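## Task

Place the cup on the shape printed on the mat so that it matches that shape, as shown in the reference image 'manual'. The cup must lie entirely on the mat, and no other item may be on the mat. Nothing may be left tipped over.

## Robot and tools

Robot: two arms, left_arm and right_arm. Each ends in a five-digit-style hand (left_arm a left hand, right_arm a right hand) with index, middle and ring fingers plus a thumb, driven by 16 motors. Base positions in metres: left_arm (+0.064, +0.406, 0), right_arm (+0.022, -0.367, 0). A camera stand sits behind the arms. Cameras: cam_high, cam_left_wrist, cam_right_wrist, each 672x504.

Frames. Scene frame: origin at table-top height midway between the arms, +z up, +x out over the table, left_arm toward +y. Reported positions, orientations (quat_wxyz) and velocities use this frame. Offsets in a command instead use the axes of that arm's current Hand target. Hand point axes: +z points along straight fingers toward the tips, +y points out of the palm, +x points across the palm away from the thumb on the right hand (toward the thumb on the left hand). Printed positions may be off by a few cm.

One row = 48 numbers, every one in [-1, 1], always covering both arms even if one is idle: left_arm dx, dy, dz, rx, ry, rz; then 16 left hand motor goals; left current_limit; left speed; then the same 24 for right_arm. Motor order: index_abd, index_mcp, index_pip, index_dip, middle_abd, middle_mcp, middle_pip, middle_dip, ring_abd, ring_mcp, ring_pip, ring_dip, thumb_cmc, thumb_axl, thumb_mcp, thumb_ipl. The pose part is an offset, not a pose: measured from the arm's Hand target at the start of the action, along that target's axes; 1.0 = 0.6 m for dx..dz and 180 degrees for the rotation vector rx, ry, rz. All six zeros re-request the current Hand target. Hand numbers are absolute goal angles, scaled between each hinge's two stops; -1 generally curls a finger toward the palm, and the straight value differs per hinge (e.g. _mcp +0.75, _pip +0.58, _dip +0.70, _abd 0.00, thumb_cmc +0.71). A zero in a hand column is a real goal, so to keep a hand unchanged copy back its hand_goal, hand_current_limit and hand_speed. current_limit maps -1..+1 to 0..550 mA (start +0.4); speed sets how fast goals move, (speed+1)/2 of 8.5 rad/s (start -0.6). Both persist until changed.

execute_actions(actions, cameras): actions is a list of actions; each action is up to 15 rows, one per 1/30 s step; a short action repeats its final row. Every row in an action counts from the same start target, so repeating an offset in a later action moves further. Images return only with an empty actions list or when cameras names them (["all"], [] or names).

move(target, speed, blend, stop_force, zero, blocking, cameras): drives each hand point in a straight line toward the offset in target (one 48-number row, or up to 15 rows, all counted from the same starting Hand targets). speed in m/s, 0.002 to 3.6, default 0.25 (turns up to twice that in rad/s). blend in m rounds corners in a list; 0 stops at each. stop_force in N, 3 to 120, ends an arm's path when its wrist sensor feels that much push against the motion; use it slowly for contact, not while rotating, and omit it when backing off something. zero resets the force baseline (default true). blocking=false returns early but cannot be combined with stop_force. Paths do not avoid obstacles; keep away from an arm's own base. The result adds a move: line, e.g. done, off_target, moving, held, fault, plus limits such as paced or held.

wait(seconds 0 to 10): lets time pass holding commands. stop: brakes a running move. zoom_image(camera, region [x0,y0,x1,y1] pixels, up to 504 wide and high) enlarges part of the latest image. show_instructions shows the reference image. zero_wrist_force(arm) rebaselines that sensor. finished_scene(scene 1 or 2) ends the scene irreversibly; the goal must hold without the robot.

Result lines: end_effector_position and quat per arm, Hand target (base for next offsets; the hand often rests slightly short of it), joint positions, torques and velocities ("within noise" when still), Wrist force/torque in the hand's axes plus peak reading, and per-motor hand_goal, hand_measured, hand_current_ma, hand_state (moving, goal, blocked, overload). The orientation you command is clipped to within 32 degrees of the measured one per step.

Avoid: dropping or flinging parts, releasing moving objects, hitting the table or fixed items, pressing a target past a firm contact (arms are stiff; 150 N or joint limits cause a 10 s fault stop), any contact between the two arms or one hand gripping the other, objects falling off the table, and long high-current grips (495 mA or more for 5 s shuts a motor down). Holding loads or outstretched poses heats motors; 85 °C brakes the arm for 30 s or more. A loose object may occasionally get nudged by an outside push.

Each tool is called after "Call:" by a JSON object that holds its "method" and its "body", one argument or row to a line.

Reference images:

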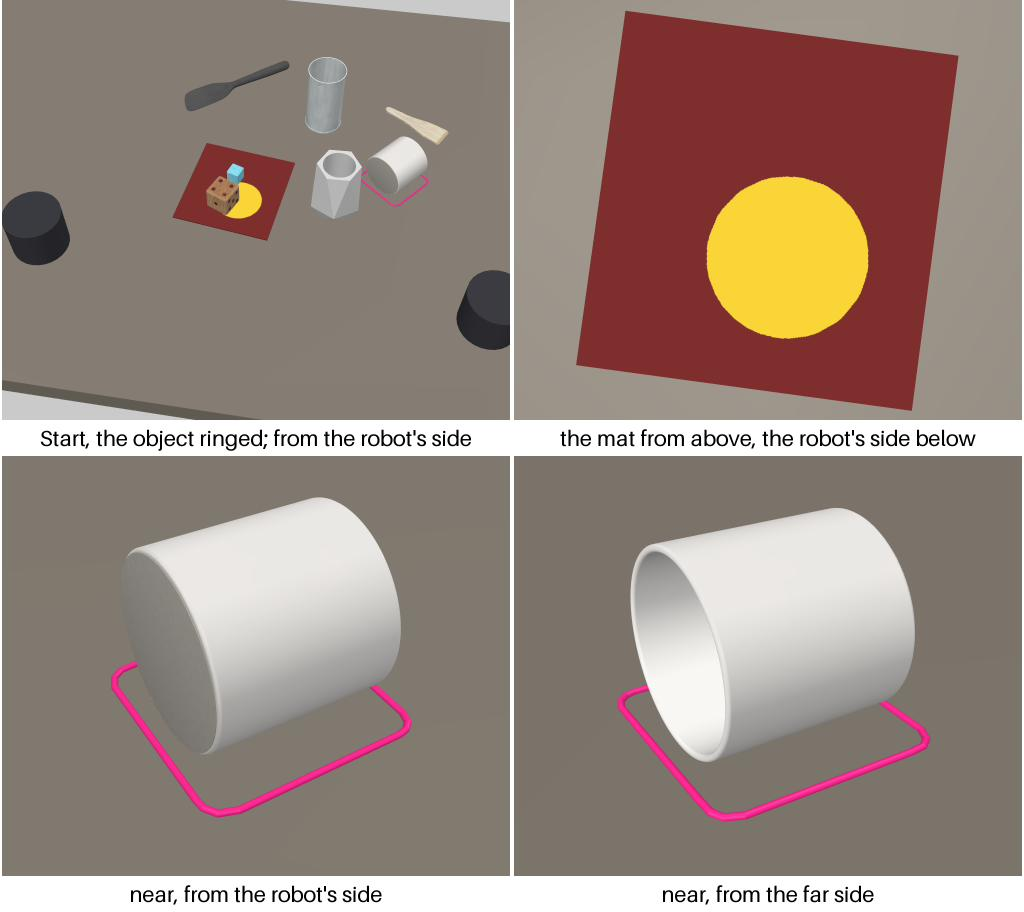

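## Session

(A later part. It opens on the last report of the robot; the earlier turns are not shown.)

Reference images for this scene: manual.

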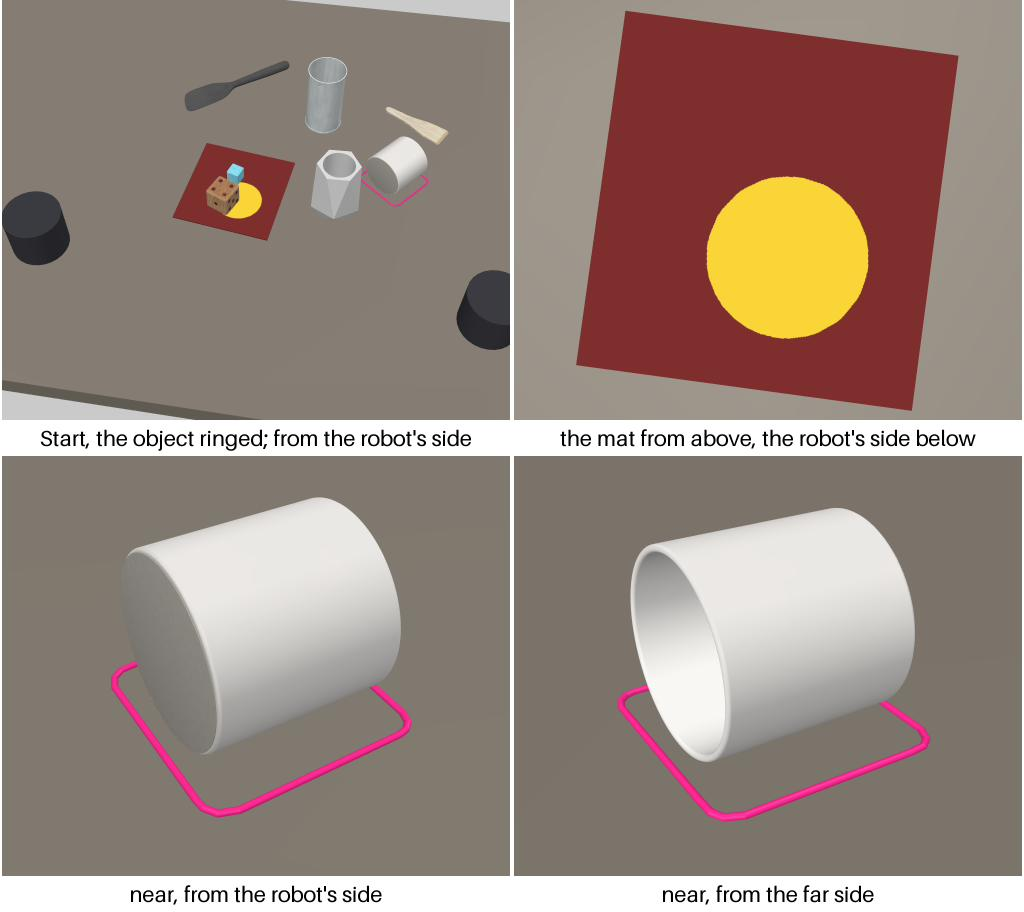

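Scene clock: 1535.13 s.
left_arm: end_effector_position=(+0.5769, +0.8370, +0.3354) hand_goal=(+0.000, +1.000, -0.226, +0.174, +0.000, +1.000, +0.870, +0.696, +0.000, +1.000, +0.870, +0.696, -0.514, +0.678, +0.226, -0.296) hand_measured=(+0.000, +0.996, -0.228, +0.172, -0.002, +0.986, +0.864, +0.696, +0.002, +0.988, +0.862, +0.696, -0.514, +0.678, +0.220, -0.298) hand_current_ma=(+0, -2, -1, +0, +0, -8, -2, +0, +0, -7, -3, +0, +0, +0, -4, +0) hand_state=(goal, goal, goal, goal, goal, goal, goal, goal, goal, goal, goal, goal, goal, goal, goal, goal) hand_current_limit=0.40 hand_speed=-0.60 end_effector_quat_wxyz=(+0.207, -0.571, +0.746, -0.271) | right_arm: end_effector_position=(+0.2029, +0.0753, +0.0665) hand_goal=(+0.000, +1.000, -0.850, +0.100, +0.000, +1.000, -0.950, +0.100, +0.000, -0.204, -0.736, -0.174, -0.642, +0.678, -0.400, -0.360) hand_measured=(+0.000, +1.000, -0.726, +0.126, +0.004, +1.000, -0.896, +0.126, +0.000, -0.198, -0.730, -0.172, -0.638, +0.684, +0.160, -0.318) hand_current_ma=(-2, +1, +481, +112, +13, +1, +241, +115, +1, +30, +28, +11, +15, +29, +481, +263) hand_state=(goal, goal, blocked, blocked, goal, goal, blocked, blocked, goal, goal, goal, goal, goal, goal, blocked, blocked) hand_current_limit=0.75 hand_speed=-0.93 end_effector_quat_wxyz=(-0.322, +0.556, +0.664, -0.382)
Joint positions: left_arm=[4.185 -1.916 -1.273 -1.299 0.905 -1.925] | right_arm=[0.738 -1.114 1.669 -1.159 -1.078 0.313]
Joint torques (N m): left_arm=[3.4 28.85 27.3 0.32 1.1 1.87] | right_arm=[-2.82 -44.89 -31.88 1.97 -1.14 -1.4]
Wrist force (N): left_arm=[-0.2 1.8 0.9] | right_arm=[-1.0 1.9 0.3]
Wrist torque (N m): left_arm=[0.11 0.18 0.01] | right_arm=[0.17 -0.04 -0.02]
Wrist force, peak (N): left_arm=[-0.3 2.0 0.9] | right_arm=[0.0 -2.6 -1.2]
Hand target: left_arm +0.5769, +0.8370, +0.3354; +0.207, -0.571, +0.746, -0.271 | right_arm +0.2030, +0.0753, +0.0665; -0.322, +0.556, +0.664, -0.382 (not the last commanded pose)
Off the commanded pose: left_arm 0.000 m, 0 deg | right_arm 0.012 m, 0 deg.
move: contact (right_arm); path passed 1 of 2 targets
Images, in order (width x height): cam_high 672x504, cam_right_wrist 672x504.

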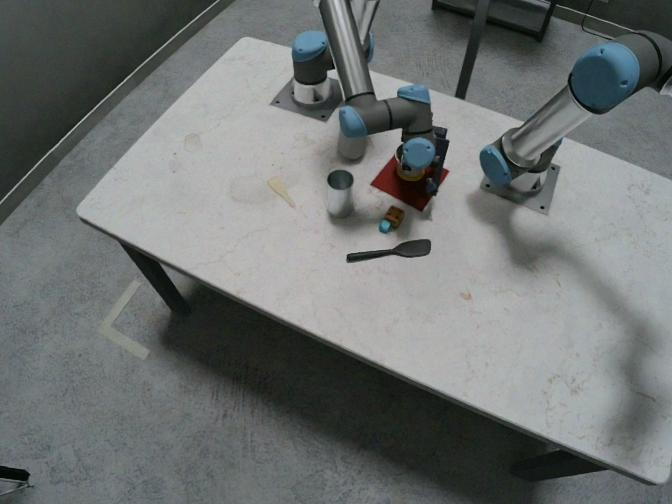

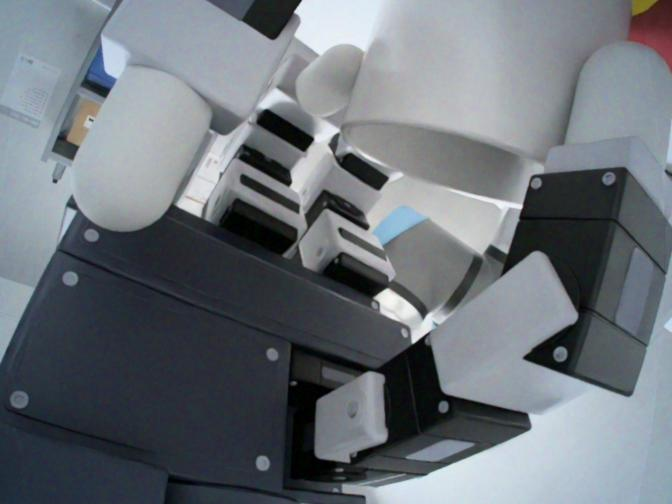

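Call:
{"method": "move", "body": {
  "target": [
    [0,0,0,0,0,0,0,1,-0.226,0.174,0,1,0.869,0.696,0,1,0.869,0.696,-0.514,0.678,0.225,-0.297,0.4,-0.6,-0.0029,0.0024,-0.0175,0,0,0,0,1,-0.85,0.1,0,1,-0.95,0.1,0,-0.205,-0.737,-0.174,-0.643,0.678,-0.4,-0.36,0.75,-0.93],
    [0,0,0,0,0,0,0,1,-0.226,0.174,0,1,0.869,0.696,0,1,0.869,0.696,-0.514,0.678,0.225,-0.297,0.4,-0.6,-0.0029,0.0197,-0.0075,0,0,0,0,1,-0.85,0.1,0,1,-0.95,0.1,0,-0.205,-0.737,-0.174,-0.643,0.678,-0.4,-0.36,0.75,-0.93]
  ],
  "speed": [0.03,0.02],
  "stop_force": 6,
  "cameras": ["cam_high","cam_right_wrist"]
}}

Call:
{"method": "zoom_image", "body": {
  "camera": "cam_high",
  "region": [375, 115, 455, 195]
}}

Scene clock: 1553.83 s.
left_arm: end_effector_position=(+0.5769, +0.8370, +0.3354) hand_goal=(+0.000, +1.000, -0.226, +0.174, +0.000, +1.000, +0.870, +0.696, +0.000, +1.000, +0.870, +0.696, -0.514, +0.678, +0.226, -0.296) hand_measured=(+0.000, +0.996, -0.228, +0.172, -0.002, +0.986, +0.864, +0.696, +0.002, +0.988, +0.862, +0.696, -0.514, +0.678, +0.220, -0.298) hand_current_ma=(+0, -2, -1, +0, +0, -8, -2, +0, +0, -7, -3, +0, +0, +0, -4, +0) hand_state=(goal, goal, goal, goal, goal, goal, goal, goal, goal, goal, goal, goal, goal, goal, goal, goal) hand_current_limit=0.40 hand_speed=-0.60 end_effector_quat_wxyz=(+0.207, -0.571, +0.746, -0.271) | right_arm: end_effector_position=(+0.2129, +0.0753, +0.0586) hand_goal=(+0.000, +1.000, -0.850, +0.100, +0.000, +1.000, -0.950, +0.100, +0.000, -0.204, -0.736, -0.174, -0.642, +0.678, -0.400, -0.360) hand_measured=(-0.006, +1.000, -0.754, +0.114, +0.010, +1.000, -0.904, +0.122, +0.000, -0.198, -0.730, -0.172, -0.652, +0.676, +0.168, -0.318) hand_current_ma=(-19, +2, +448, +58, +34, +1, +210, +96, +1, +30, +28, +11, -46, -6, +481, +263) hand_state=(goal, goal, blocked, goal, goal, goal, blocked, blocked, goal, goal, goal, goal, goal, goal, blocked, blocked) hand_current_limit=0.75 hand_speed=-0.93 end_effector_quat_wxyz=(-0.322, +0.556, +0.664, -0.382)
Joint positions: left_arm=[4.185 -1.916 -1.273 -1.299 0.905 -1.925] | right_arm=[0.726 -1.092 1.658 -1.166 -1.088 0.305]
Joint torques (N m): left_arm=[3.27 28.18 27.68 0.27 0.8 1.81] | right_arm=[-9.93 -36.68 -13.01 -0.14 -1.25 -1.37]
Wrist force (N): left_arm=[-0.2 1.7 0.8] | right_arm=[-0.3 -3.9 -1.8]
Wrist torque (N m): left_arm=[0.11 0.17 0.01] | right_arm=[0.05 -0.07 0.15]
Wrist force, peak (N): left_arm=[-0.1 2.0 1.0] | right_arm=[-0.4 -4.0 -1.9]
Hand target: left_arm +0.5769, +0.8370, +0.3354; +0.207, -0.571, +0.746, -0.271 | right_arm +0.2129, +0.0753, +0.0587; -0.322, +0.556, +0.664, -0.382
Off the commanded pose: left_arm 0.000 m, 0 deg | right_arm 0.000 m, 0 deg.
move: contact (right_arm); path passed 1 of 2 targets
Images, in order (width x height): cam_high 672x504, cam_right_wrist 672x504.

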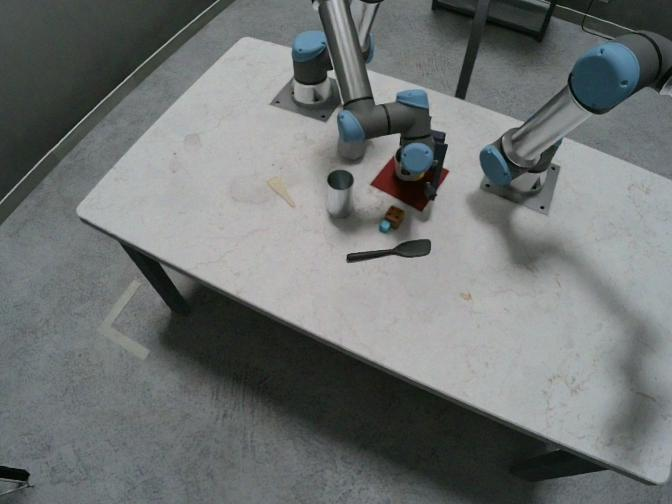

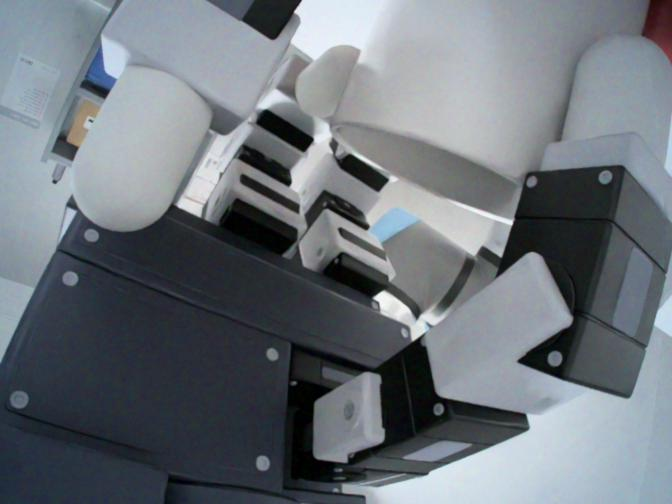

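Scaled by 6.300 from the camera's 672x504 image, which has a finer 960x720 frame.

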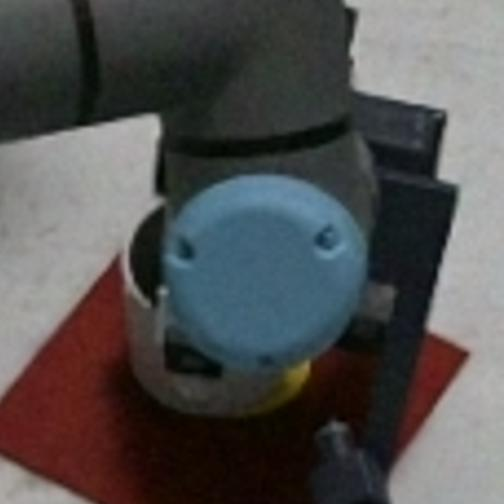

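Call:
{"method": "move", "body": {
  "target": [0,0,0,0,0,0,0,1,-0.226,0.174,0,1,0.869,0.696,0,1,0.869,0.696,-0.514,0.678,0.225,-0.297,0.4,-0.6,0.0127,-0.009,0.0058,0,0,0,0,1,-0.85,0.1,0,1,-0.95,0.1,0,-0.205,-0.737,-0.174,-0.643,0.678,-0.4,-0.36,0.75,-0.93],
  "speed": 0.02,
  "cameras": ["cam_high","cam_right_wrist"]
}}

Call:
{"method": "zoom_image", "body": {
  "camera": "cam_high",
  "region": [375, 115, 455, 195]
}}

Scene clock: 1565.73 s.
left_arm: end_effector_position=(+0.5769, +0.8370, +0.3354) hand_goal=(+0.000, +1.000, -0.226, +0.174, +0.000, +1.000, +0.870, +0.696, +0.000, +1.000, +0.870, +0.696, -0.514, +0.678, +0.226, -0.296) hand_measured=(+0.000, +0.996, -0.228, +0.172, -0.002, +0.986, +0.864, +0.696, +0.002, +0.988, +0.862, +0.696, -0.514, +0.678, +0.220, -0.298) hand_current_ma=(+0, -2, -1, +0, +0, -8, -2, +0, +0, -7, -3, +0, +0, +0, -4, +0) hand_state=(goal, goal, goal, goal, goal, goal, goal, goal, goal, goal, goal, goal, goal, goal, goal, goal) hand_current_limit=0.40 hand_speed=-0.60 end_effector_quat_wxyz=(+0.207, -0.571, +0.746, -0.271) | right_arm: end_effector_position=(+0.2061, +0.0817, +0.0616) hand_goal=(+0.000, +1.000, -0.850, +0.100, +0.000, +1.000, -0.950, +0.100, +0.000, -0.204, -0.736, -0.174, -0.642, +0.678, -0.400, -0.360) hand_measured=(-0.006, +1.000, -0.754, +0.116, +0.004, +1.000, -0.912, +0.118, +0.000, -0.198, -0.730, -0.172, -0.646, +0.676, +0.168, -0.318) hand_current_ma=(-20, +2, +448, +71, +16, +1, +173, +76, +1, +30, +28, +11, -17, -5, +481, +263) hand_state=(goal, goal, blocked, goal, goal, goal, blocked, goal, goal, goal, goal, goal, goal, goal, blocked, blocked) hand_current_limit=0.75 hand_speed=-0.93 end_effector_quat_wxyz=(-0.322, +0.556, +0.664, -0.382)
Joint positions: left_arm=[4.185 -1.916 -1.273 -1.299 0.905 -1.925] | right_arm=[0.742 -1.093 1.652 -1.164 -1.075 0.316]
Joint torques (N m): left_arm=[3.2 28.68 26.67 0.37 0.85 1.9] | right_arm=[15.15 -45.65 -32.32 1.77 2.15 1.76]
Wrist force (N): left_arm=[-0.2 1.9 0.8] | right_arm=[-0.9 1.9 0.6]
Wrist torque (N m): left_arm=[0.14 0.17 0.01] | right_arm=[0.15 -0.04 -0.03]
Wrist force, peak (N): left_arm=[-0.1 2.1 0.8] | right_arm=[-0.4 -4.3 -1.7]
Hand target: left_arm +0.5769, +0.8370, +0.3354; +0.207, -0.571, +0.746, -0.271 | right_arm +0.2060, +0.0818, +0.0616; -0.322, +0.556, +0.664, -0.382
Off the commanded pose: left_arm 0.000 m, 0 deg | right_arm 0.000 m, 0 deg.
move: done
Images, in order (width x height): cam_high 672x504, cam_right_wrist 672x504.

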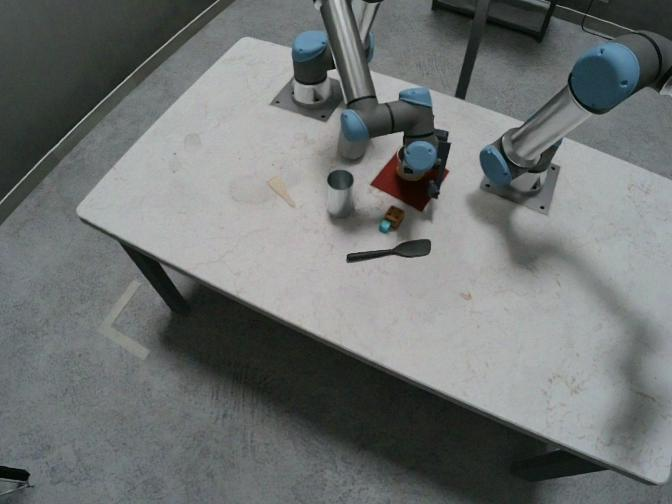

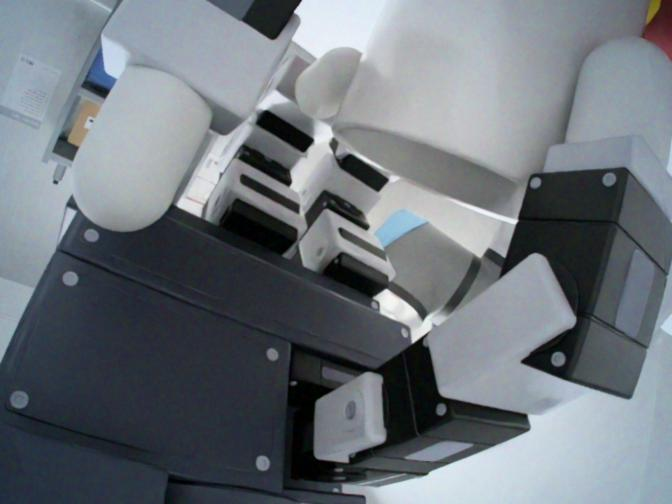

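Scaled by 6.300 from the camera's 672x504 image, which has a finer 960x720 frame.

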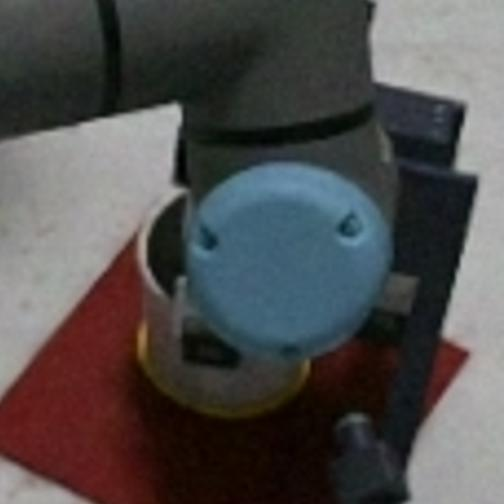

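Call:
{"method": "move", "body": {
  "target": [0,0,0,0,0,0,0,1,-0.226,0.174,0,1,0.869,0.696,0,1,0.869,0.696,-0.514,0.678,0.225,-0.297,0.4,-0.6,0,0.0036,0.0021,0,0,0,0,1,-0.85,0.1,0,1,-0.95,0.1,0,-0.205,-0.737,-0.174,-0.643,0.678,-0.4,-0.36,0.75,-0.93],
  "speed": 0.01,
  "stop_force": 3
}}

Call:
{"method": "move", "body": {
  "target": [
    [0,0,0,0,0,0,0,1,-0.226,0.174,0,1,0.869,0.696,0,1,0.869,0.696,-0.514,0.678,0.225,-0.297,0.4,-0.6,0,0,0,0,0,0,0,1,-0.74,0.12,0,1,-0.9,0.12,0,-0.205,-0.737,-0.174,-0.643,0.678,0.15,-0.32,0.0,-0.95],
    [0,0,0,0,0,0,0,1,-0.226,0.174,0,1,0.869,0.696,0,1,0.869,0.696,-0.514,0.678,0.225,-0.297,0.4,-0.6,0,0,0,0,0,0,0,1,-0.68,0.13,0,1,-0.84,0.13,0,-0.205,-0.737,-0.174,-0.643,0.678,0.21,-0.31,0.0,-0.95]
  ],
  "speed": 0.05,
  "cameras": ["cam_high","cam_right_wrist"]
}}

Call:
{"method": "zoom_image", "body": {
  "camera": "cam_high",
  "region": [375, 115, 455, 195]
}}

Scene clock: 1581.50 s.
left_arm: end_effector_position=(+0.5769, +0.8370, +0.3354) hand_goal=(+0.000, +1.000, -0.226, +0.174, +0.000, +1.000, +0.870, +0.696, +0.000, +1.000, +0.870, +0.696, -0.514, +0.678, +0.226, -0.296) hand_measured=(+0.000, +0.996, -0.228, +0.172, -0.002, +0.986, +0.864, +0.696, +0.002, +0.988, +0.862, +0.696, -0.514, +0.678, +0.220, -0.298) hand_current_ma=(+0, -2, -1, +0, +0, -8, -2, +0, +0, -7, -3, +0, +0, +0, -4, +0) hand_state=(goal, goal, goal, goal, goal, goal, goal, goal, goal, goal, goal, goal, goal, goal, goal, goal) hand_current_limit=0.40 hand_speed=-0.60 end_effector_quat_wxyz=(+0.207, -0.571, +0.746, -0.271) | right_arm: end_effector_position=(+0.2060, +0.0818, +0.0591) hand_goal=(+0.000, +1.000, -0.850, +0.100, +0.000, +1.000, -0.950, +0.100, +0.000, -0.204, -0.736, -0.174, -0.642, +0.678, -0.400, -0.360) hand_measured=(-0.006, +1.000, -0.754, +0.116, +0.004, +1.000, -0.912, +0.118, +0.000, -0.198, -0.730, -0.172, -0.646, +0.676, +0.170, -0.318) hand_current_ma=(-20, +2, +448, +72, +16, +1, +173, +76, +1, +30, +28, +11, -18, -5, +481, +263) hand_state=(goal, goal, blocked, goal, goal, goal, blocked, goal, goal, goal, goal, goal, goal, goal, blocked, blocked) hand_current_limit=0.75 hand_speed=-0.93 end_effector_quat_wxyz=(-0.322, +0.556, +0.664, -0.382)
Joint positions: left_arm=[4.185 -1.916 -1.273 -1.299 0.905 -1.925] | right_arm=[0.743 -1.09 1.654 -1.169 -1.075 0.316]
Joint torques (N m): left_arm=[2.89 29.46 27.89 0.52 0.85 1.9] | right_arm=[13.07 -31.67 -5.97 -1.97 2.2 1.36]
Wrist force (N): left_arm=[-0.2 1.8 0.8] | right_arm=[-0.4 -1.1 -0.7]
Wrist torque (N m): left_arm=[0.14 0.17 0.01] | right_arm=[0.08 -0.07 0.01]
Wrist force, peak (N): left_arm=[-0.1 2.0 1.1] | right_arm=[-1.2 2.1 0.3]
Hand target: left_arm +0.5769, +0.8370, +0.3354; +0.207, -0.571, +0.746, -0.271 | right_arm +0.2060, +0.0818, +0.0592; -0.322, +0.556, +0.664, -0.382
Off the commanded pose: left_arm 0.000 m, 0 deg | right_arm 0.000 m, 0 deg.
move: contact (right_arm)

Scene clock: 1582.83 s.
left_arm: end_effector_position=(+0.5769, +0.8370, +0.3354) hand_goal=(+0.000, +1.000, -0.226, +0.174, +0.000, +1.000, +0.870, +0.696, +0.000, +1.000, +0.870, +0.696, -0.514, +0.678, +0.226, -0.296) hand_measured=(+0.000, +0.996, -0.228, +0.172, -0.002, +0.986, +0.864, +0.696, +0.002, +0.988, +0.862, +0.696, -0.514, +0.678, +0.220, -0.298) hand_current_ma=(+0, -2, -1, +0, +0, -8, -2, +0, +0, -7, -3, +0, +0, +0, -4, +0) hand_state=(goal, goal, goal, goal, goal, goal, goal, goal, goal, goal, goal, goal, goal, goal, goal, goal) hand_current_limit=0.40 hand_speed=-0.60 end_effector_quat_wxyz=(+0.207, -0.571, +0.746, -0.271) | right_arm: end_effector_position=(+0.2060, +0.0818, +0.0592) hand_goal=(+0.000, +1.000, -0.680, +0.130, +0.000, +1.000, -0.840, +0.130, +0.000, -0.204, -0.736, -0.174, -0.642, +0.678, +0.210, -0.310) hand_measured=(-0.004, +0.996, -0.682, +0.130, +0.004, +0.996, -0.842, +0.132, +0.000, -0.198, -0.730, -0.172, -0.642, +0.676, +0.206, -0.310) hand_current_ma=(-11, -21, -10, -3, +11, -16, -8, +7, +1, +30, +28, +11, -1, -5, -24, +0) hand_state=(goal, goal, goal, goal, goal, goal, goal, goal, goal, goal, goal, goal, goal, goal, goal, goal) hand_current_limit=0.00 hand_speed=-0.95 end_effector_quat_wxyz=(-0.322, +0.556, +0.664, -0.382)
Joint positions: left_arm=[4.185 -1.916 -1.273 -1.299 0.905 -1.925] | right_arm=[0.743 -1.09 1.654 -1.169 -1.075 0.316]
Joint torques (N m): left_arm=[2.88 29.17 27.75 0.63 0.85 1.84] | right_arm=[12.45 -37.88 -12.94 0.11 1.9 1.21]
Wrist force (N): left_arm=[-0.2 1.7 0.8] | right_arm=[-0.9 0.4 -0.6]
Wrist torque (N m): left_arm=[0.12 0.17 0.01] | right_arm=[0.15 -0.05 -0.02]
Wrist force, peak (N): left_arm=[-0.2 2.0 0.9] | right_arm=[-0.9 1.4 0.1]
Hand target: left_arm +0.5769, +0.8370, +0.3354; +0.207, -0.571, +0.746, -0.271 | right_arm +0.2060, +0.0818, +0.0592; -0.322, +0.556, +0.664, -0.382
Off the commanded pose: left_arm 0.000 m, 0 deg | right_arm 0.000 m, 0 deg.
move: done
Images, in order (width x height): cam_high 672x504, cam_right_wrist 672x504.

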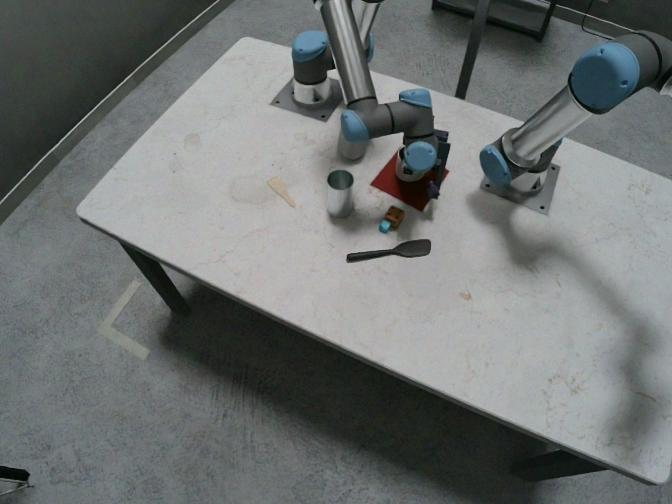

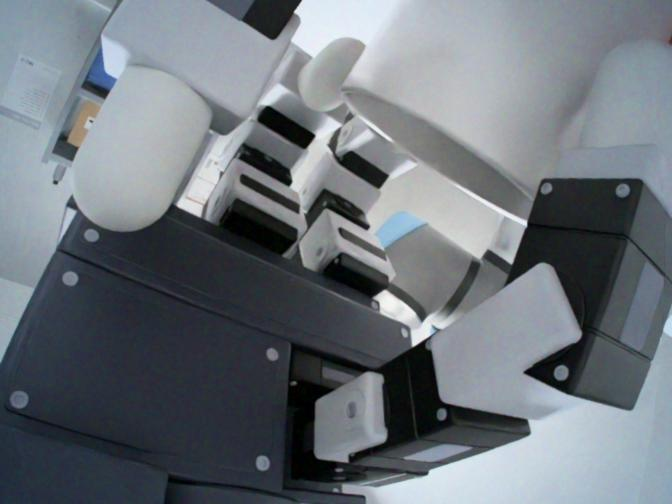

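Scaled by 6.300 from the camera's 672x504 image, which has a finer 960x720 frame.

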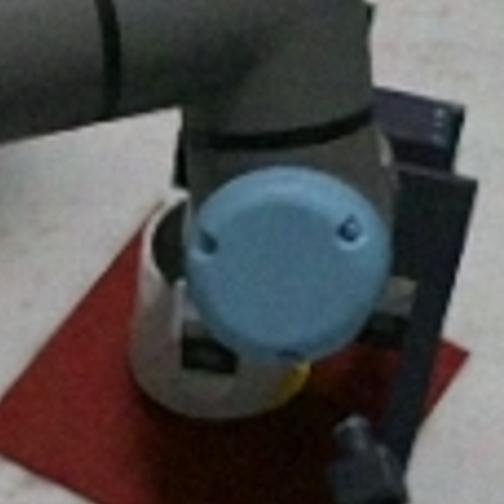

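Call:
{"method": "move", "body": {
  "target": [
    [0,0,0,0,0,0,0,1,-0.226,0.174,0,1,0.869,0.696,0,1,0.869,0.696,-0.514,0.678,0.225,-0.297,0.4,-0.6,0,0,0,0,0,0,0,1,-0.70,0.13,0,1,-0.86,0.13,0,-0.205,-0.737,-0.174,-0.643,0.678,0.08,-0.31,0.0,-0.95],
    [0,0,0,0,0,0,0,1,-0.226,0.174,0,1,0.869,0.696,0,1,0.869,0.696,-0.514,0.678,0.225,-0.297,0.4,-0.6,0.0107,-0.0065,0.0112,0,0,0,0,1,-0.70,0.13,0,1,-0.86,0.13,0,-0.205,-0.737,-0.174,-0.643,0.678,0.08,-0.31,0.0,-0.95]
  ],
  "speed": [0.02,0.02],
  "cameras": ["cam_high","cam_right_wrist"]
}}

Call:
{"method": "zoom_image", "body": {
  "camera": "cam_high",
  "region": [375, 115, 455, 195]
}}

Scene clock: 1604.03 s.
left_arm: end_effector_position=(+0.5769, +0.8370, +0.3354) hand_goal=(+0.000, +1.000, -0.226, +0.174, +0.000, +1.000, +0.870, +0.696, +0.000, +1.000, +0.870, +0.696, -0.514, +0.678, +0.226, -0.296) hand_measured=(+0.000, +0.996, -0.228, +0.172, -0.002, +0.986, +0.864, +0.696, +0.002, +0.988, +0.862, +0.696, -0.514, +0.678, +0.220, -0.298) hand_current_ma=(+0, -2, -1, +0, +0, -8, -2, +0, +0, -7, -3, +0, +0, +0, -4, +0) hand_state=(goal, goal, goal, goal, goal, goal, goal, goal, goal, goal, goal, goal, goal, goal, goal, goal) hand_current_limit=0.40 hand_speed=-0.60 end_effector_quat_wxyz=(+0.207, -0.571, +0.746, -0.271) | right_arm: end_effector_position=(+0.1973, +0.0867, +0.0592) hand_goal=(+0.000, +1.000, -0.700, +0.130, +0.000, +1.000, -0.860, +0.130, +0.000, -0.204, -0.736, -0.174, -0.642, +0.678, +0.080, -0.310) hand_measured=(-0.004, +0.996, -0.696, +0.130, +0.002, +1.000, -0.854, +0.132, +0.000, -0.198, -0.730, -0.172, -0.638, +0.680, +0.154, -0.304) hand_current_ma=(-11, -20, +15, -3, +10, +0, +20, +7, +1, +30, +28, +11, +20, +6, +275, +38) hand_state=(goal, goal, goal, goal, goal, goal, goal, goal, goal, goal, goal, goal, goal, goal, blocked, goal) hand_current_limit=0.00 hand_speed=-0.95 end_effector_quat_wxyz=(-0.322, +0.556, +0.664, -0.382)
Joint positions: left_arm=[4.185 -1.916 -1.273 -1.299 0.905 -1.925] | right_arm=[0.759 -1.092 1.658 -1.176 -1.061 0.326]
Joint torques (N m): left_arm=[0.56 27.96 27.67 0.67 0.93 2.22] | right_arm=[13.26 -44.08 -7.28 -2.58 2.32 1.43]
Wrist force (N): left_arm=[-0.2 1.7 0.9] | right_arm=[-1.5 -0.6 -1.5]
Wrist torque (N m): left_arm=[0.11 0.18 0.01] | right_arm=[0.09 -0.05 -0.03]
Wrist force, peak (N): left_arm=[-0.1 2.0 1.0] | right_arm=[-1.4 -0.5 -1.8]
Hand target: left_arm +0.5769, +0.8370, +0.3354; +0.207, -0.571, +0.746, -0.271 | right_arm +0.1972, +0.0868, +0.0592; -0.322, +0.556, +0.664, -0.382
Off the commanded pose: left_arm 0.000 m, 0 deg | right_arm 0.000 m, 0 deg.
move: done
Images, in order (width x height): cam_high 672x504, cam_right_wrist 672x504.

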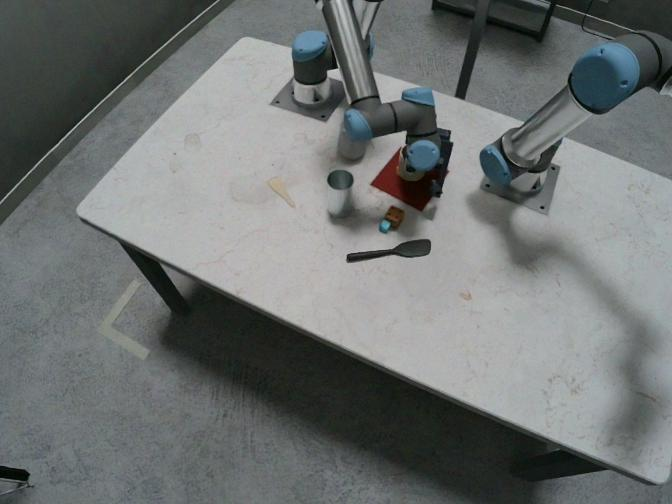

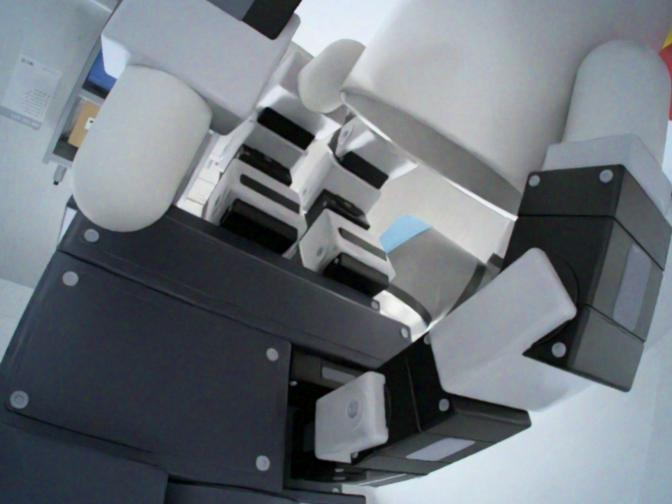

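Scaled by 6.300 from the camera's 672x504 image, which has a finer 960x720 frame.

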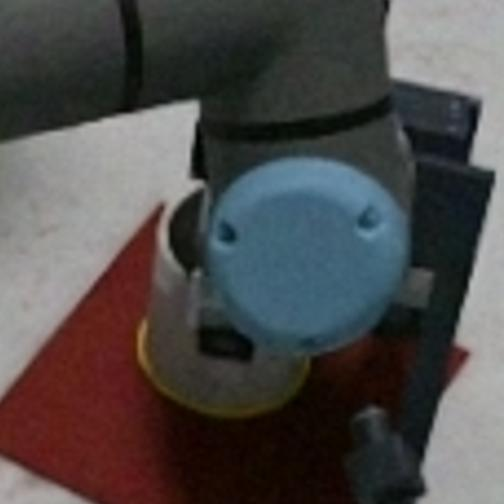

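Call:
{"method": "move", "body": {
  "target": [
    [0,0,0,0,0,0,0,1,-0.226,0.174,0,1,0.869,0.696,0,1,0.869,0.696,-0.514,0.678,0.225,-0.297,0.4,-0.6,0,0,0,0,0,0,0,1,-0.64,0.13,0,1,-0.80,0.13,0,-0.205,-0.737,-0.174,-0.643,0.678,0.21,-0.31,0.0,-0.95]
  ],
  "cameras": ["cam_high"]
}}

Call:
{"method": "zoom_image", "body": {
  "camera": "cam_high",
  "region": [375, 115, 455, 195]
}}

Scene clock: 1620.00 s.
left_arm: end_effector_position=(+0.5769, +0.8370, +0.3354) hand_goal=(+0.000, +1.000, -0.226, +0.174, +0.000, +1.000, +0.870, +0.696, +0.000, +1.000, +0.870, +0.696, -0.514, +0.678, +0.226, -0.296) hand_measured=(+0.000, +0.996, -0.228, +0.172, -0.002, +0.986, +0.864, +0.696, +0.002, +0.988, +0.862, +0.696, -0.514, +0.678, +0.220, -0.298) hand_current_ma=(+0, -2, -1, +0, +0, -8, -2, +0, +0, -7, -3, +0, +0, +0, -4, +0) hand_state=(goal, goal, goal, goal, goal, goal, goal, goal, goal, goal, goal, goal, goal, goal, goal, goal) hand_current_limit=0.40 hand_speed=-0.60 end_effector_quat_wxyz=(+0.207, -0.571, +0.746, -0.271) | right_arm: end_effector_position=(+0.1972, +0.0868, +0.0592) hand_goal=(+0.000, +1.000, -0.640, +0.130, +0.000, +1.000, -0.800, +0.130, +0.000, -0.204, -0.736, -0.174, -0.642, +0.678, +0.210, -0.310) hand_measured=(-0.004, +0.996, -0.642, +0.130, +0.002, +0.996, -0.802, +0.132, +0.000, -0.198, -0.730, -0.172, -0.638, +0.680, +0.206, -0.308) hand_current_ma=(-11, -21, -11, -3, +10, -16, -8, +7, +1, +30, +28, +11, +14, +6, -24, +13) hand_state=(goal, goal, goal, goal, goal, goal, goal, goal, goal, goal, goal, goal, goal, goal, goal, goal) hand_current_limit=0.00 hand_speed=-0.95 end_effector_quat_wxyz=(-0.322, +0.556, +0.664, -0.382)
Joint positions: left_arm=[4.185 -1.916 -1.273 -1.299 0.905 -1.925] | right_arm=[0.759 -1.092 1.658 -1.176 -1.061 0.327]
Joint torques (N m): left_arm=[0.81 28.96 27.77 0.78 1.1 1.84] | right_arm=[13.03 -44.12 -7.07 -1.74 1.77 1.2]
Wrist force (N): left_arm=[-0.1 1.8 1.0] | right_arm=[-0.9 0.5 -0.2]
Wrist torque (N m): left_arm=[0.12 0.17 0.01] | right_arm=[0.14 -0.07 -0.02]
Wrist force, peak (N): left_arm=[-0.2 2.0 0.9] | right_arm=[-1.5 -0.5 -1.8]
Hand target: left_arm +0.5769, +0.8370, +0.3354; +0.207, -0.571, +0.746, -0.271 | right_arm +0.1972, +0.0868, +0.0592; -0.322, +0.556, +0.664, -0.382
Off the commanded pose: left_arm 0.000 m, 0 deg | right_arm 0.000 m, 0 deg.
move: done
Images, in order (width x height): cam_high 672x504.

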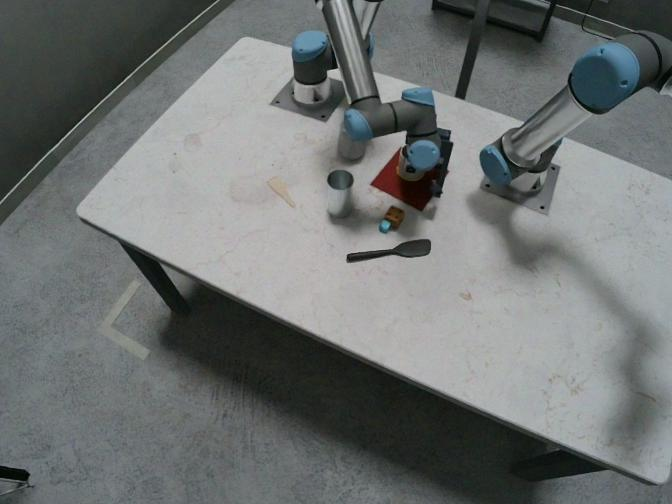

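Scaled by 6.300 from the camera's 672x504 image, which has a finer 960x720 frame.

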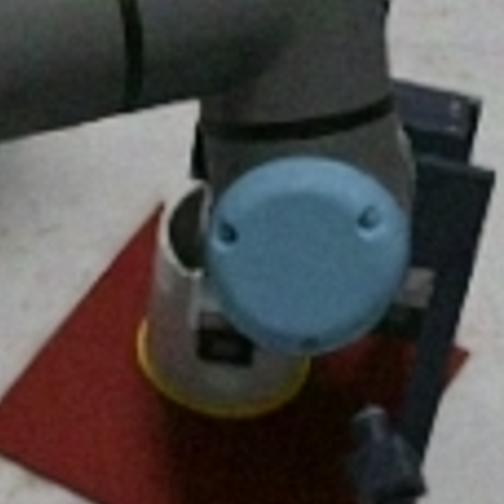

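Call:
{"method": "move", "body": {
  "target": [
    [0,0,0,0,0,0,0,1,-0.226,0.174,0,1,0.869,0.696,0,1,0.869,0.696,-0.514,0.678,0.225,-0.297,0.4,-0.6,0,0,0,0,0,0,0,1,-0.45,0.174,0,1,-0.55,0.174,0,-0.205,-0.737,-0.174,-0.643,0.678,0.26,-0.297,0.2,-0.9]
  ],
  "cameras": ["cam_high"]
}}

Call:
{"method": "zoom_image", "body": {
  "camera": "cam_high",
  "region": [375, 115, 455, 195]
}}

Scene clock: 1625.53 s.
left_arm: end_effector_position=(+0.5769, +0.8370, +0.3354) hand_goal=(+0.000, +1.000, -0.226, +0.174, +0.000, +1.000, +0.870, +0.696, +0.000, +1.000, +0.870, +0.696, -0.514, +0.678, +0.226, -0.296) hand_measured=(+0.000, +0.996, -0.228, +0.172, -0.002, +0.986, +0.864, +0.696, +0.002, +0.988, +0.862, +0.696, -0.514, +0.678, +0.220, -0.298) hand_current_ma=(+0, -2, -1, +0, +0, -8, -2, +0, +0, -7, -3, +0, +0, +0, -4, +0) hand_state=(goal, goal, goal, goal, goal, goal, goal, goal, goal, goal, goal, goal, goal, goal, goal, goal) hand_current_limit=0.40 hand_speed=-0.60 end_effector_quat_wxyz=(+0.207, -0.571, +0.746, -0.271) | right_arm: end_effector_position=(+0.1972, +0.0868, +0.0592) hand_goal=(+0.000, +1.000, -0.450, +0.174, +0.000, +1.000, -0.550, +0.174, +0.000, -0.204, -0.736, -0.174, -0.642, +0.678, +0.260, -0.296) hand_measured=(-0.004, +0.994, -0.454, +0.172, +0.002, +0.996, -0.552, +0.172, +0.000, -0.198, -0.730, -0.172, -0.638, +0.680, +0.254, -0.298) hand_current_ma=(-11, -24, -15, -9, +10, -19, -11, -11, +1, +30, +28, +11, +14, +6, -27, -8) hand_state=(goal, goal, goal, goal, goal, goal, goal, goal, goal, goal, goal, goal, goal, goal, goal, goal) hand_current_limit=0.20 hand_speed=-0.90 end_effector_quat_wxyz=(-0.322, +0.556, +0.664, -0.382)
Joint positions: left_arm=[4.185 -1.916 -1.273 -1.299 0.905 -1.925] | right_arm=[0.759 -1.092 1.658 -1.176 -1.061 0.327]
Joint torques (N m): left_arm=[0.03 29.46 26.97 0.37 0.78 1.94] | right_arm=[9.88 -42.86 -14.75 0.29 -0.15 1.29]
Wrist force (N): left_arm=[-0.2 1.8 1.0] | right_arm=[-0.9 0.5 -0.2]
Wrist torque (N m): left_arm=[0.11 0.18 0.01] | right_arm=[0.14 -0.07 -0.02]
Wrist force, peak (N): left_arm=[-0.2 2.0 1.0] | right_arm=[-1.2 0.7 -0.3]
Hand target: left_arm +0.5769, +0.8370, +0.3354; +0.207, -0.571, +0.746, -0.271 | right_arm +0.1972, +0.0868, +0.0592; -0.322, +0.556, +0.664, -0.382
Off the commanded pose: left_arm 0.000 m, 0 deg | right_arm 0.000 m, 0 deg.
move: done
Images, in order (width x height): cam_high 672x504.

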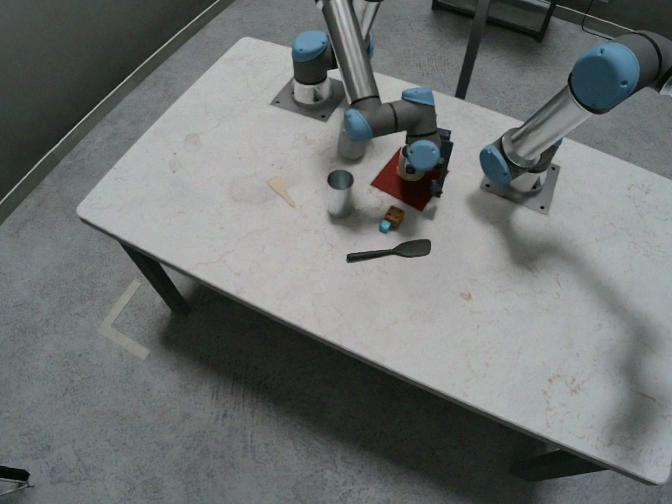

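Scaled by 6.300 from the camera's 672x504 image, which has a finer 960x720 frame.

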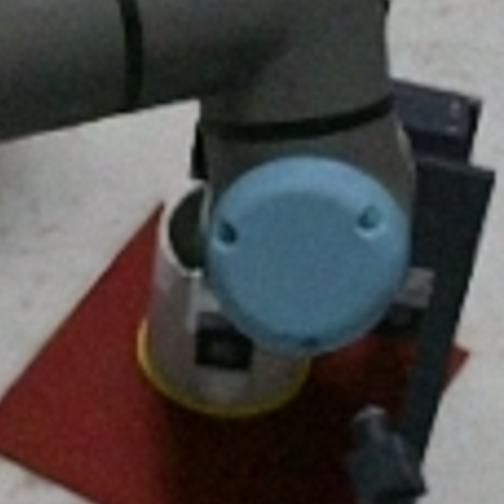

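Call:
{"method": "move", "body": {
  "target": [
    [0,0,0,0,0,0,0,1,-0.226,0.174,0,1,0.869,0.696,0,1,0.869,0.696,-0.514,0.678,0.225,-0.297,0.4,-0.6,0,0,0,0,0,0,0,1,-0.226,0.174,0,1,-0.3,0.174,0,-0.205,-0.737,-0.174,-0.643,0.678,0.3,-0.297,0.2,-0.9],
    [0,0,0,0,0,0,0,1,-0.226,0.174,0,1,0.869,0.696,0,1,0.869,0.696,-0.514,0.678,0.225,-0.297,0.4,-0.6,0,-0.029,-0.0167,0,0,0,0,1,-0.226,0.174,0,1,-0.3,0.174,0,-0.205,-0.737,-0.174,-0.643,0.678,0.3,-0.297,0.2,-0.9]
  ],
  "speed": 0.05,
  "cameras": ["cam_high"]
}}

Call:
{"method": "zoom_image", "body": {
  "camera": "cam_high",
  "region": [375, 115, 455, 195]
}}

Scene clock: 1634.03 s.
left_arm: end_effector_position=(+0.5769, +0.8370, +0.3354) hand_goal=(+0.000, +1.000, -0.226, +0.174, +0.000, +1.000, +0.870, +0.696, +0.000, +1.000, +0.870, +0.696, -0.514, +0.678, +0.226, -0.296) hand_measured=(+0.000, +0.996, -0.228, +0.172, -0.002, +0.986, +0.864, +0.696, +0.002, +0.988, +0.862, +0.696, -0.514, +0.678, +0.220, -0.298) hand_current_ma=(+0, -2, -1, +0, +0, -8, -2, +0, +0, -7, -3, +0, +0, +0, -4, +0) hand_state=(goal, goal, goal, goal, goal, goal, goal, goal, goal, goal, goal, goal, goal, goal, goal, goal) hand_current_limit=0.40 hand_speed=-0.60 end_effector_quat_wxyz=(+0.207, -0.571, +0.746, -0.271) | right_arm: end_effector_position=(+0.1972, +0.0868, +0.0792) hand_goal=(+0.000, +1.000, -0.226, +0.174, +0.000, +1.000, -0.300, +0.174, +0.000, -0.204, -0.736, -0.174, -0.642, +0.678, +0.300, -0.296) hand_measured=(-0.004, +0.994, -0.232, +0.172, +0.002, +0.994, -0.304, +0.172, +0.000, -0.198, -0.730, -0.172, -0.638, +0.680, +0.294, -0.298) hand_current_ma=(-11, -27, -21, -9, +10, -22, -17, -11, +1, +30, +28, +11, +14, +6, -30, -8) hand_state=(goal, goal, goal, goal, goal, goal, goal, goal, goal, goal, goal, goal, goal, goal, goal, goal) hand_current_limit=0.20 hand_speed=-0.90 end_effector_quat_wxyz=(-0.322, +0.556, +0.664, -0.382)
Joint positions: left_arm=[4.185 -1.916 -1.273 -1.299 0.905 -1.925] | right_arm=[0.759 -1.117 1.637 -1.131 -1.061 0.327]
Joint torques (N m): left_arm=[0.43 28.36 27.26 0.37 1.05 1.79] | right_arm=[2.53 -43.74 -31.72 1.21 -0.44 -0.27]
Wrist force (N): left_arm=[-0.1 1.8 0.8] | right_arm=[-0.9 0.5 -0.2]
Wrist torque (N m): left_arm=[0.12 0.16 0.01] | right_arm=[0.13 -0.07 -0.02]
Wrist force, peak (N): left_arm=[-0.2 2.1 0.9] | right_arm=[-1.1 0.6 -0.5]
Hand target: left_arm +0.5769, +0.8370, +0.3354; +0.207, -0.571, +0.746, -0.271 | right_arm +0.1972, +0.0868, +0.0793; -0.322, +0.556, +0.664, -0.382
Off the commanded pose: left_arm 0.000 m, 0 deg | right_arm 0.000 m, 0 deg.
move: done
Images, in order (width x height): cam_high 672x504.

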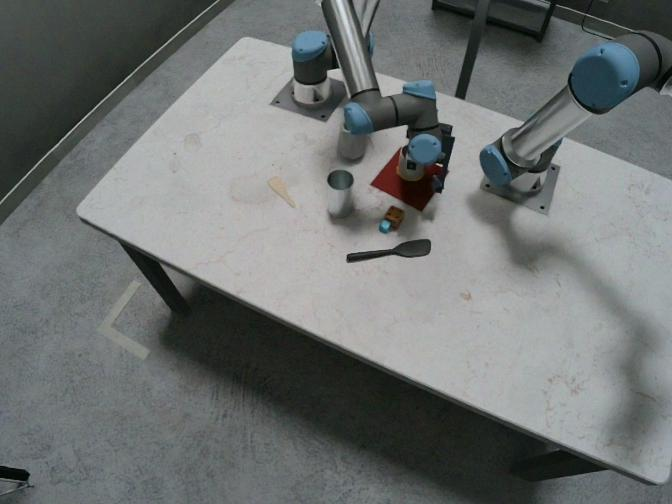

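Scaled by 6.300 from the camera's 672x504 image, which has a finer 960x720 frame.

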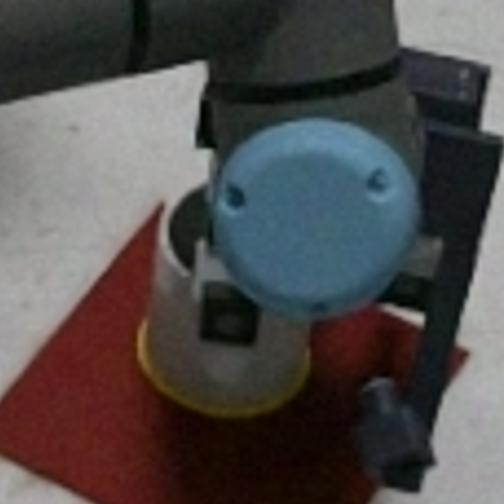

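Call:
{"method": "move", "body": {
  "target": [
    [0,0,0,0,0,0,0,1,-0.226,0.174,0,1,0.869,0.696,0,1,0.869,0.696,-0.514,0.678,0.225,-0.297,0.4,-0.6,0,-0.0722,-0.0417,0,0,0,0,1,-0.226,0.174,0,1,-0.3,0.174,0,-0.205,-0.737,-0.174,-0.643,0.678,0.3,-0.297,0.2,-0.9],
    [0,0,0,0,0,0,0,1,-0.226,0.174,0,1,0.869,0.696,0,1,0.869,0.696,-0.514,0.678,0.225,-0.297,0.4,-0.6,0,-0.332,-0.1917,0,0,0,0,1,-0.226,0.174,0,1,-0.3,0.174,0,-0.205,-0.737,-0.174,-0.643,0.678,0.3,-0.297,0.2,-0.9]
  ],
  "speed": [0.08, 0.2],
  "blend": [0.01, 0],
  "cameras": ["cam_high"]
}}

Call:
{"method": "zoom_image", "body": {
  "camera": "cam_high",
  "region": [375, 115, 455, 195]
}}

Scene clock: 1643.87 s.
left_arm: end_effector_position=(+0.5769, +0.8370, +0.3354) hand_goal=(+0.000, +1.000, -0.226, +0.174, +0.000, +1.000, +0.870, +0.696, +0.000, +1.000, +0.870, +0.696, -0.514, +0.678, +0.226, -0.296) hand_measured=(+0.000, +0.996, -0.228, +0.172, -0.002, +0.986, +0.864, +0.696, +0.002, +0.988, +0.862, +0.696, -0.514, +0.678, +0.220, -0.298) hand_current_ma=(+0, -2, -1, +0, +0, -8, -2, +0, +0, -7, -3, +0, +0, +0, -4, +0) hand_state=(goal, goal, goal, goal, goal, goal, goal, goal, goal, goal, goal, goal, goal, goal, goal, goal) hand_current_limit=0.40 hand_speed=-0.60 end_effector_quat_wxyz=(+0.207, -0.571, +0.746, -0.271) | right_arm: end_effector_position=(+0.1972, +0.0863, +0.3092) hand_goal=(+0.000, +1.000, -0.226, +0.174, +0.000, +1.000, -0.300, +0.174, +0.000, -0.204, -0.736, -0.174, -0.642, +0.678, +0.300, -0.296) hand_measured=(-0.004, +0.994, -0.230, +0.172, +0.002, +0.994, -0.304, +0.172, +0.000, -0.198, -0.730, -0.172, -0.638, +0.680, +0.294, -0.298) hand_current_ma=(-11, -29, -20, -9, +10, -24, -17, -11, +1, +30, +27, +11, +14, +6, -29, -8) hand_state=(goal, goal, goal, goal, goal, goal, goal, goal, goal, goal, goal, goal, goal, goal, goal, goal) hand_current_limit=0.20 hand_speed=-0.90 end_effector_quat_wxyz=(-0.322, +0.556, +0.664, -0.382)
Joint positions: left_arm=[4.185 -1.916 -1.273 -1.299 0.905 -1.925] | right_arm=[0.758 -1.249 1.214 -0.575 -1.061 0.326]
Joint torques (N m): left_arm=[-1.67 28.16 26.79 0.65 0.97 2.03] | right_arm=[-7.61 -27.38 -38.42 1.74 -1.27 -1.3]
Wrist force (N): left_arm=[-0.2 1.7 0.8] | right_arm=[-0.9 0.4 -0.5]
Wrist torque (N m): left_arm=[0.12 0.16 0.02] | right_arm=[0.14 -0.05 0.05]
Wrist force, peak (N): left_arm=[-0.2 2.0 1.0] | right_arm=[-1.1 -0.6 -1.0]
Hand target: left_arm +0.5769, +0.8370, +0.3354; +0.207, -0.571, +0.746, -0.271 | right_arm +0.1972, +0.0863, +0.3093; -0.322, +0.556, +0.664, -0.382
Off the commanded pose: left_arm 0.000 m, 0 deg | right_arm 0.000 m, 0 deg.
move: done
Images, in order (width x height): cam_high 672x504.

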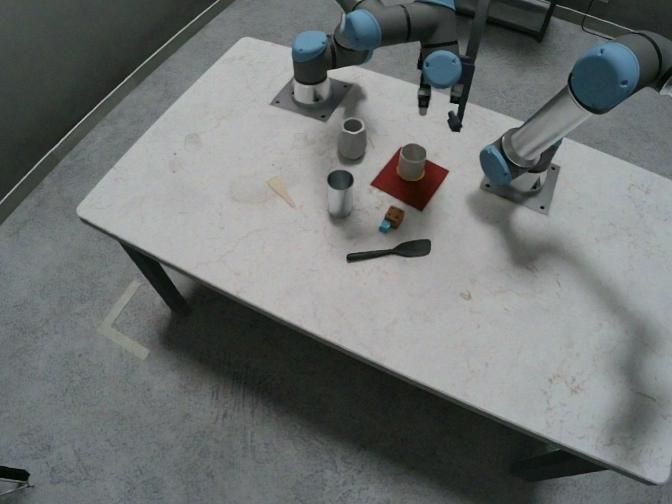

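Scaled by 6.300 from the camera's 672x504 image, which has a finer 960x720 frame.

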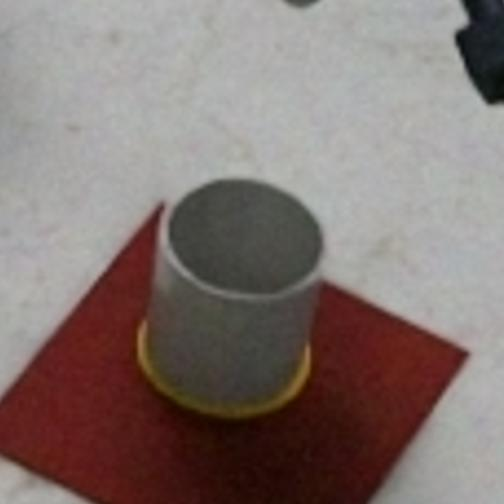

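Call:
{"method": "zoom_image", "body": {
  "camera": "cam_high",
  "region": [392, 152, 430, 190]
}}

Scaled by 13.263 from the camera's 672x504 image, which has a finer 960x720 frame.

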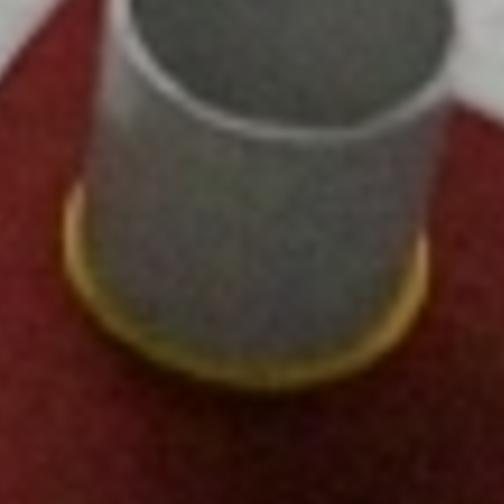

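Call:
{"method": "finished_scene", "body": {
  "scene": 2
}}

The scene is finished: the task was done.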